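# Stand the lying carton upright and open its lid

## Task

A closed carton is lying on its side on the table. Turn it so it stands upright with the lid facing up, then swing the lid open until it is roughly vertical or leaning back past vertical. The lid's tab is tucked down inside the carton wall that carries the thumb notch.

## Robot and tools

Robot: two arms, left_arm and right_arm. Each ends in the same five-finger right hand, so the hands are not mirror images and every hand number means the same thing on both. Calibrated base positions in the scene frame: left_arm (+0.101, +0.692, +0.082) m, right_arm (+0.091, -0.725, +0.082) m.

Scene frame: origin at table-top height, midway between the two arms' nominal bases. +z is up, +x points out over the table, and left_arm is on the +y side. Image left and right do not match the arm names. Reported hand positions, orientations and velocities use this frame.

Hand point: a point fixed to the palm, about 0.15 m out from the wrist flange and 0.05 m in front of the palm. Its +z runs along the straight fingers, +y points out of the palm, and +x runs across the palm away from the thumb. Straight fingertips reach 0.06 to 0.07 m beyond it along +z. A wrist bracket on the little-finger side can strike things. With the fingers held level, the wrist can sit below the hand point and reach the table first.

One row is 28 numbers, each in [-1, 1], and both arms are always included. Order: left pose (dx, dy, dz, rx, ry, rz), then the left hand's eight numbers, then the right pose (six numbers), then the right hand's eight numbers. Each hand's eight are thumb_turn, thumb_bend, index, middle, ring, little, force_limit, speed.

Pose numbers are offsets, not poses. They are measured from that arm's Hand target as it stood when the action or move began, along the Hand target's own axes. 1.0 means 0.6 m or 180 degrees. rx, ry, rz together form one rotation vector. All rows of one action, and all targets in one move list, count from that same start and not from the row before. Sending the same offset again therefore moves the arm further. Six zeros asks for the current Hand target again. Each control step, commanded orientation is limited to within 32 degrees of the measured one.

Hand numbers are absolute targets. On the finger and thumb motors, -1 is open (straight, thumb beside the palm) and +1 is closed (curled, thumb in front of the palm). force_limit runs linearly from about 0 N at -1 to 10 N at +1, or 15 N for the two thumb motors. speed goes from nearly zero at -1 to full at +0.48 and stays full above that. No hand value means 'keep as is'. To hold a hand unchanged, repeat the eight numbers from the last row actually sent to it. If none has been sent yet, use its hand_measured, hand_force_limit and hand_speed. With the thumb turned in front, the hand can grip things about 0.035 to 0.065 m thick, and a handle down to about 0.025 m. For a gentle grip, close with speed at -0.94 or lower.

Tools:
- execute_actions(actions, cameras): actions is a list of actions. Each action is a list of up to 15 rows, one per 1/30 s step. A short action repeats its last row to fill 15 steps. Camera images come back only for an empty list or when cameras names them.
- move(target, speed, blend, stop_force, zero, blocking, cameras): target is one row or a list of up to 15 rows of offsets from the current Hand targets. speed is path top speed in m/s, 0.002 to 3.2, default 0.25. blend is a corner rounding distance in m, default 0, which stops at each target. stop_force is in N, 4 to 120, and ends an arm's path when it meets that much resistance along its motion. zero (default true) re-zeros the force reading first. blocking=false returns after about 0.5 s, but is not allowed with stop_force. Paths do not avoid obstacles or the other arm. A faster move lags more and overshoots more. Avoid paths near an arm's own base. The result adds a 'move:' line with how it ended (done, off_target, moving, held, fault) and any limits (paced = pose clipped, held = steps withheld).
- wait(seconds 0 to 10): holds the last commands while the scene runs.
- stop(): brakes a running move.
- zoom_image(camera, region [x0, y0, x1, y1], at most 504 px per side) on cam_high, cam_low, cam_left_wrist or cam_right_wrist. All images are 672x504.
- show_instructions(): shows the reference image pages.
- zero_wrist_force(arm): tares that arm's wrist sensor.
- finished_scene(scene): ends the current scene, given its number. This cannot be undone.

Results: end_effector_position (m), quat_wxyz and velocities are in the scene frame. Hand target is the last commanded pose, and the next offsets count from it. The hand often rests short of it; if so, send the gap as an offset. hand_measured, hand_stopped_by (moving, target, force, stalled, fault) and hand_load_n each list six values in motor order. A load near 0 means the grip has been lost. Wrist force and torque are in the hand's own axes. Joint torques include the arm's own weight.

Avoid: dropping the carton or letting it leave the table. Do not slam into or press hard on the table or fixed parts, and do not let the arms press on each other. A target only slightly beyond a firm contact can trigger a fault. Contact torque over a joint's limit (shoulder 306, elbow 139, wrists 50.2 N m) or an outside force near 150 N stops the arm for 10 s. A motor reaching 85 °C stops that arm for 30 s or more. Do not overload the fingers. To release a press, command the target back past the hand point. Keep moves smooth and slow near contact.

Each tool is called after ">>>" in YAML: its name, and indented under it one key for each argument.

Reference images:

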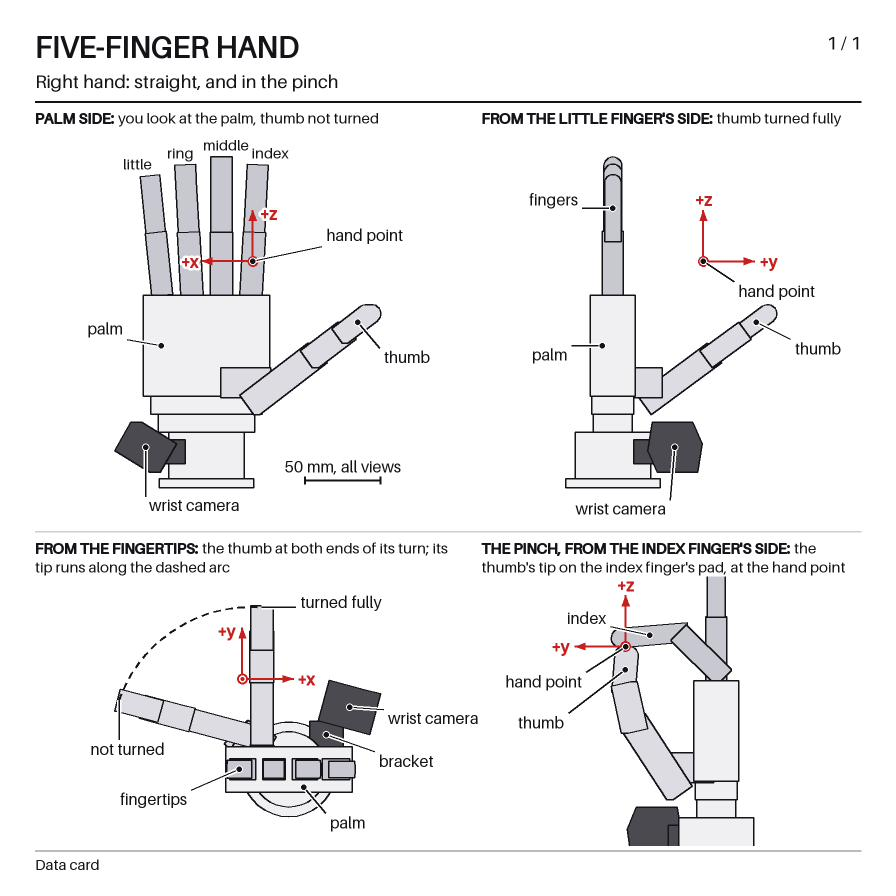

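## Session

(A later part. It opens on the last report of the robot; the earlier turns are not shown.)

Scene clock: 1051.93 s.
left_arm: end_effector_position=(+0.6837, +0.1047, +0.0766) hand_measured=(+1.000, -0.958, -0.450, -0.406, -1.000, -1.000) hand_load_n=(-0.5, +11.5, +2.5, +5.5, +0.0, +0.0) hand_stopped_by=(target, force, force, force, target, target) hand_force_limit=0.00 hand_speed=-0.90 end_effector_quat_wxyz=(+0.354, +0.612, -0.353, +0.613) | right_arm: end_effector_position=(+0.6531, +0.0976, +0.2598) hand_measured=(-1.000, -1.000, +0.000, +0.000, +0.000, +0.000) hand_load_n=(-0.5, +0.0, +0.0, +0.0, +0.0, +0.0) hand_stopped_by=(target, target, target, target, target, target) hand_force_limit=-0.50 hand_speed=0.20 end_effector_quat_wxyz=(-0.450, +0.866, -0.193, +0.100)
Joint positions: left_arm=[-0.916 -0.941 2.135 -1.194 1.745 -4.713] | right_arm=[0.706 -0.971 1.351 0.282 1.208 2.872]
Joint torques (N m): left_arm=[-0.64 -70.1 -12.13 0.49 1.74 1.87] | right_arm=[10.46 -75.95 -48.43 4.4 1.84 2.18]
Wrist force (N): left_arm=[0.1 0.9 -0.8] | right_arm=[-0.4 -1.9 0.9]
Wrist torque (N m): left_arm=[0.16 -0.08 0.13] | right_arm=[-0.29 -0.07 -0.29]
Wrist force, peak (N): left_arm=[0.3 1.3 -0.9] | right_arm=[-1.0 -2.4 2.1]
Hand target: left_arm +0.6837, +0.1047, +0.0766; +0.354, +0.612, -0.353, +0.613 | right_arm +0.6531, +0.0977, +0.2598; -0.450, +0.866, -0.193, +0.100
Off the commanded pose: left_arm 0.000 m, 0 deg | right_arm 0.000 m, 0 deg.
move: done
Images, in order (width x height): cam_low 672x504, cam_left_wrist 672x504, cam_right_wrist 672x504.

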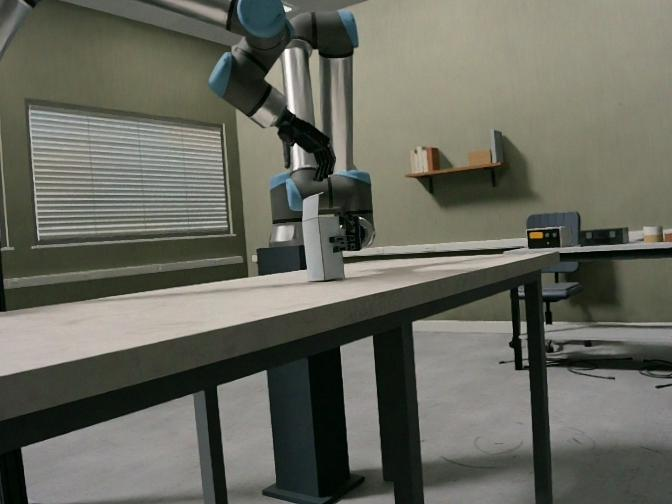

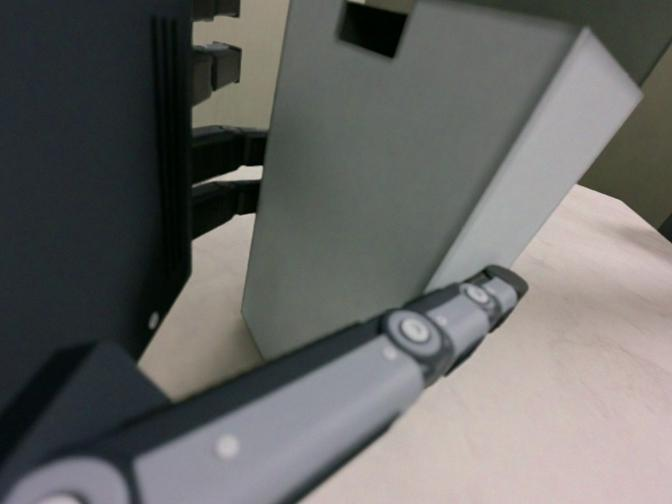

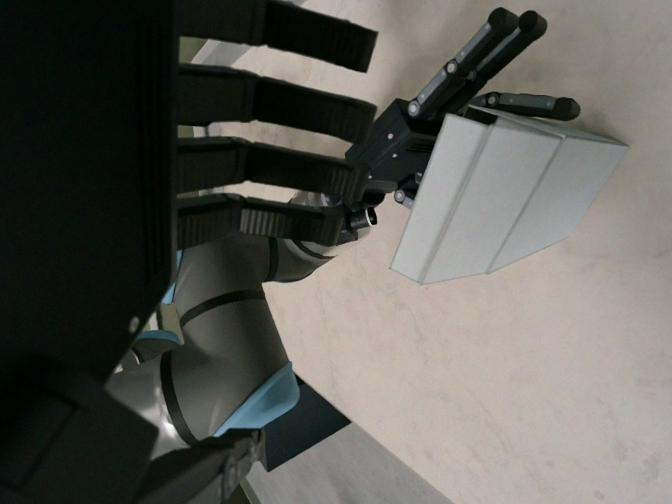

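>>> move:
  target:
    - [0,0,0,0,0,0,1,-0.3,-0.2,-0.2,-1,-1,0.0,-0.9,0,-0.0172,0.0246,0,0,0,-1,-1,0,0,0,0,-0.5,0.2]
    - [0,0,0,0,0,0,1,-0.3,-0.2,-0.2,-1,-1,0.0,-0.9,0,0.0788,0.0919,0,0,0,-1,-1,0,0,0,0,-0.5,0.2]
    - [0,0,0,0,0,0,1,-0.3,-0.2,-0.2,-1,-1,0.0,-0.9,0,0.1323,0.0157,0,0,0,-1,-1,0,0,0,0,-0.5,0.2]
  speed: [0.1, 0.08, 0.03]
  stop_force: 10
  cameras: ["cam_low","cam_right_wrist"]

>>> zoom_image:
  camera: "cam_low"
  region: [230, 120, 430, 300]

Scene clock: 1111.47 s.
left_arm: end_effector_position=(+0.6837, +0.1047, +0.0766) hand_measured=(+1.000, -0.958, -0.450, -0.406, -1.000, -1.000) hand_load_n=(-0.5, +11.5, +2.5, +5.5, +0.0, +0.0) hand_stopped_by=(target, force, force, force, target, target) hand_force_limit=0.00 hand_speed=-0.90 end_effector_quat_wxyz=(+0.354, +0.612, -0.353, +0.613) | right_arm: end_effector_position=(+0.6371, +0.0633, +0.1894) hand_measured=(-1.000, -1.000, +0.000, +0.000, +0.000, +0.000) hand_load_n=(+0.0, +0.0, +0.0, +0.0, +0.0, +0.0) hand_stopped_by=(target, target, target, target, target, target) hand_force_limit=-0.50 hand_speed=0.20 end_effector_quat_wxyz=(-0.450, +0.866, -0.193, +0.100)
Joint positions: left_arm=[-0.916 -0.941 2.135 -1.194 1.745 -4.713] | right_arm=[0.684 -0.976 1.496 0.147 1.191 2.858]
Joint torques (N m): left_arm=[4.98 -69.52 -12.75 0.17 1.35 1.52] | right_arm=[-17.23 -93.57 -26.06 -1.92 -3.24 -2.54]
Wrist force (N): left_arm=[0.2 0.7 -0.7] | right_arm=[-0.1 -2.1 1.1]
Wrist torque (N m): left_arm=[0.11 -0.09 0.12] | right_arm=[-0.32 -0.13 -0.15]
Wrist force, peak (N): left_arm=[0.2 1.3 -1.1] | right_arm=[-0.5 -2.6 1.3]
Hand target: left_arm +0.6837, +0.1047, +0.0766; +0.354, +0.612, -0.353, +0.613 | right_arm +0.6371, +0.0633, +0.1894; -0.450, +0.866, -0.193, +0.100
Off the commanded pose: left_arm 0.000 m, 0 deg | right_arm 0.000 m, 0 deg.
move: done
Images, in order (width x height): cam_low 672x504, cam_right_wrist 672x504.

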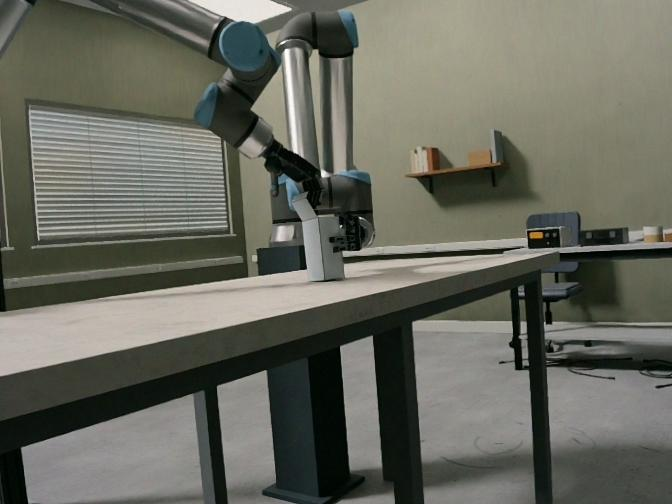

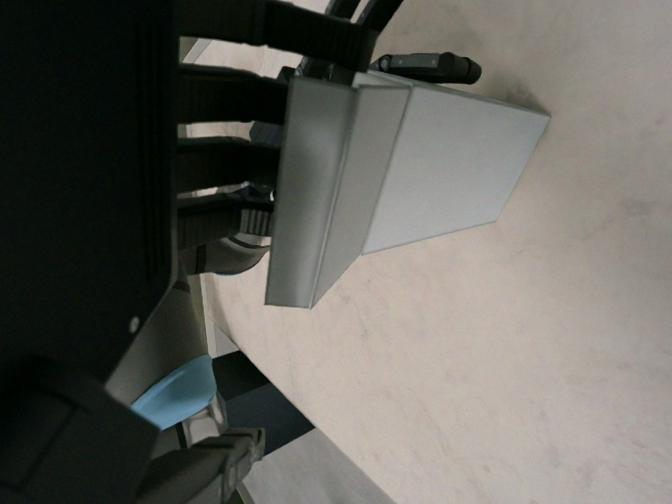

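Scaled by 2.520 from the camera's 672x504 image, which has a finer 960x720 frame.

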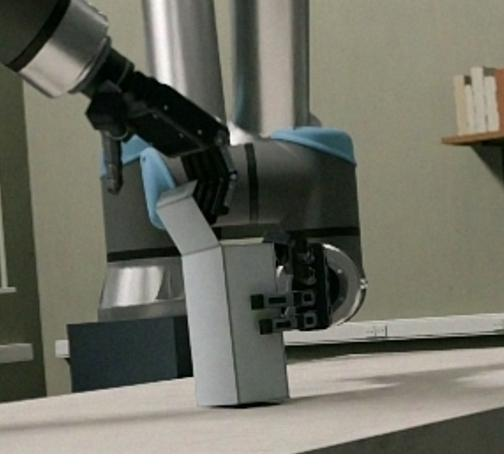

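>>> move:
  target:
    - [0,0,0,0,0,0,1,-0.3,-0.2,-0.2,-1,-1,0.0,-0.9,0,-0.0335,0.0478,0,0,0,-1,-1,0,0,0,0,-0.5,0.2]
    - [0,0,0,0,0,0,1,-1,-1,-1,-1,-1,-0.3,-0.5,0,-0.1358,-0.024,0,0,0,-1,-1,0,0,0,0,-0.5,0.2]
    - [0,0.0057,-0.0082,0,0,0,1,-1,-1,-1,-1,-1,-0.3,-0.5,0,-0.1358,-0.024,0,0,0,-1,-1,0,0,0,0,-0.5,0.2]
    - [0,-0.1288,-0.1067,0,0,0,1,-1,-1,-1,-1,-1,-0.3,-0.5,0,0.132,-0.406,0,0,0,-1,-1,0,0,0,0,-0.5,0.2]
  speed: [0.1, 0.12, 0.04, 0.15]
  cameras: ["cam_low","cam_left_wrist","cam_right_wrist"]

>>> zoom_image:
  camera: "cam_low"
  region: [230, 120, 430, 300]

Scene clock: 1159.13 s.
left_arm: end_effector_position=(+0.7185, +0.1989, +0.0766) hand_measured=(+1.000, -1.000, -1.000, -1.000, -1.000, -1.000) hand_load_n=(+0.5, +0.0, +0.0, +0.0, +0.0, +0.0) hand_stopped_by=(target, target, target, target, target, target) hand_force_limit=-0.30 hand_speed=-0.50 end_effector_quat_wxyz=(+0.354, +0.612, -0.353, +0.613) | right_arm: end_effector_position=(+0.5334, -0.1584, +0.2646) hand_measured=(-1.000, -1.000, +0.000, +0.000, +0.000, +0.000) hand_load_n=(+0.0, +0.0, +0.0, +0.0, +0.0, +0.0) hand_stopped_by=(target, target, target, target, target, target) hand_force_limit=-0.50 hand_speed=0.20 end_effector_quat_wxyz=(-0.450, +0.866, -0.193, +0.100)
Joint positions: left_arm=[-0.755 -0.951 2.163 -1.212 1.906 -4.713] | right_arm=[0.478 -1.372 1.94 0.165 1.032 2.71]
Joint torques (N m): left_arm=[12.79 -60.17 -24.83 -1.3 2.82 -1.34] | right_arm=[-16.33 -59.49 -24.73 4.59 -3.29 -2.86]
Wrist force (N): left_arm=[-0.6 0.9 -0.8] | right_arm=[0.4 -1.5 0.9]
Wrist torque (N m): left_arm=[0.11 -0.09 0.14] | right_arm=[-0.21 -0.20 -0.07]
Wrist force, peak (N): left_arm=[-0.1 1.5 -0.9] | right_arm=[-0.3 -2.5 2.1]
Hand target: left_arm +0.7186, +0.1988, +0.0766; +0.354, +0.612, -0.353, +0.613 | right_arm +0.5334, -0.1585, +0.2646; -0.450, +0.866, -0.193, +0.100
Off the commanded pose: left_arm 0.000 m, 0 deg | right_arm 0.000 m, 0 deg.
move: done
Images, in order (width x height): cam_low 672x504, cam_left_wrist 672x504, cam_right_wrist 672x504.

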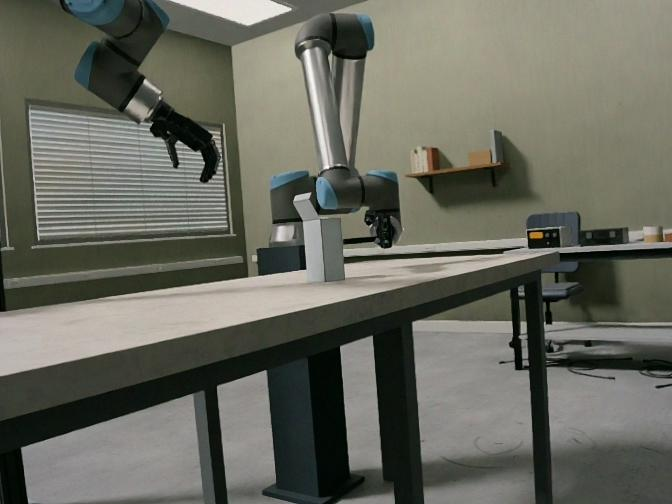

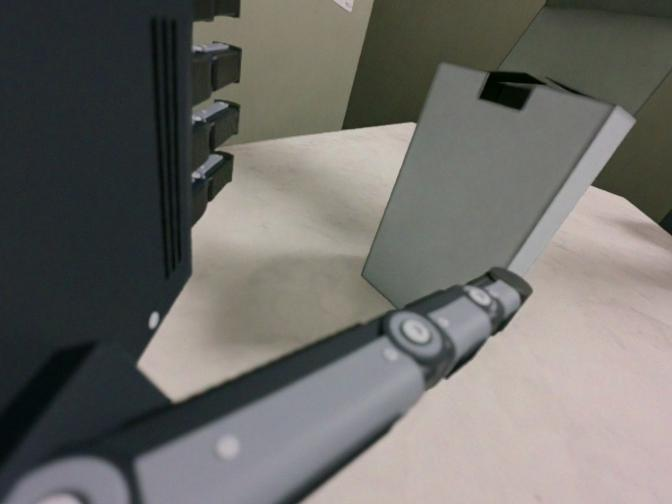

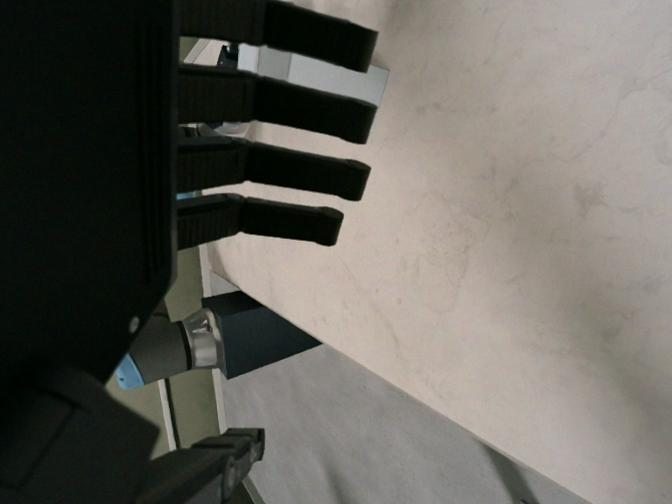

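Scaled by 2.520 from the camera's 672x504 image, which has a finer 960x720 frame.

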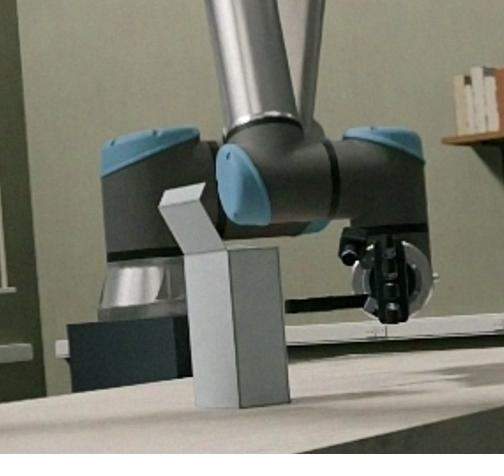

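Carton stands flat, lid well past vertical, both hands clear.

>>> finished_scene:
  scene: 2

The scene is finished: the task was done.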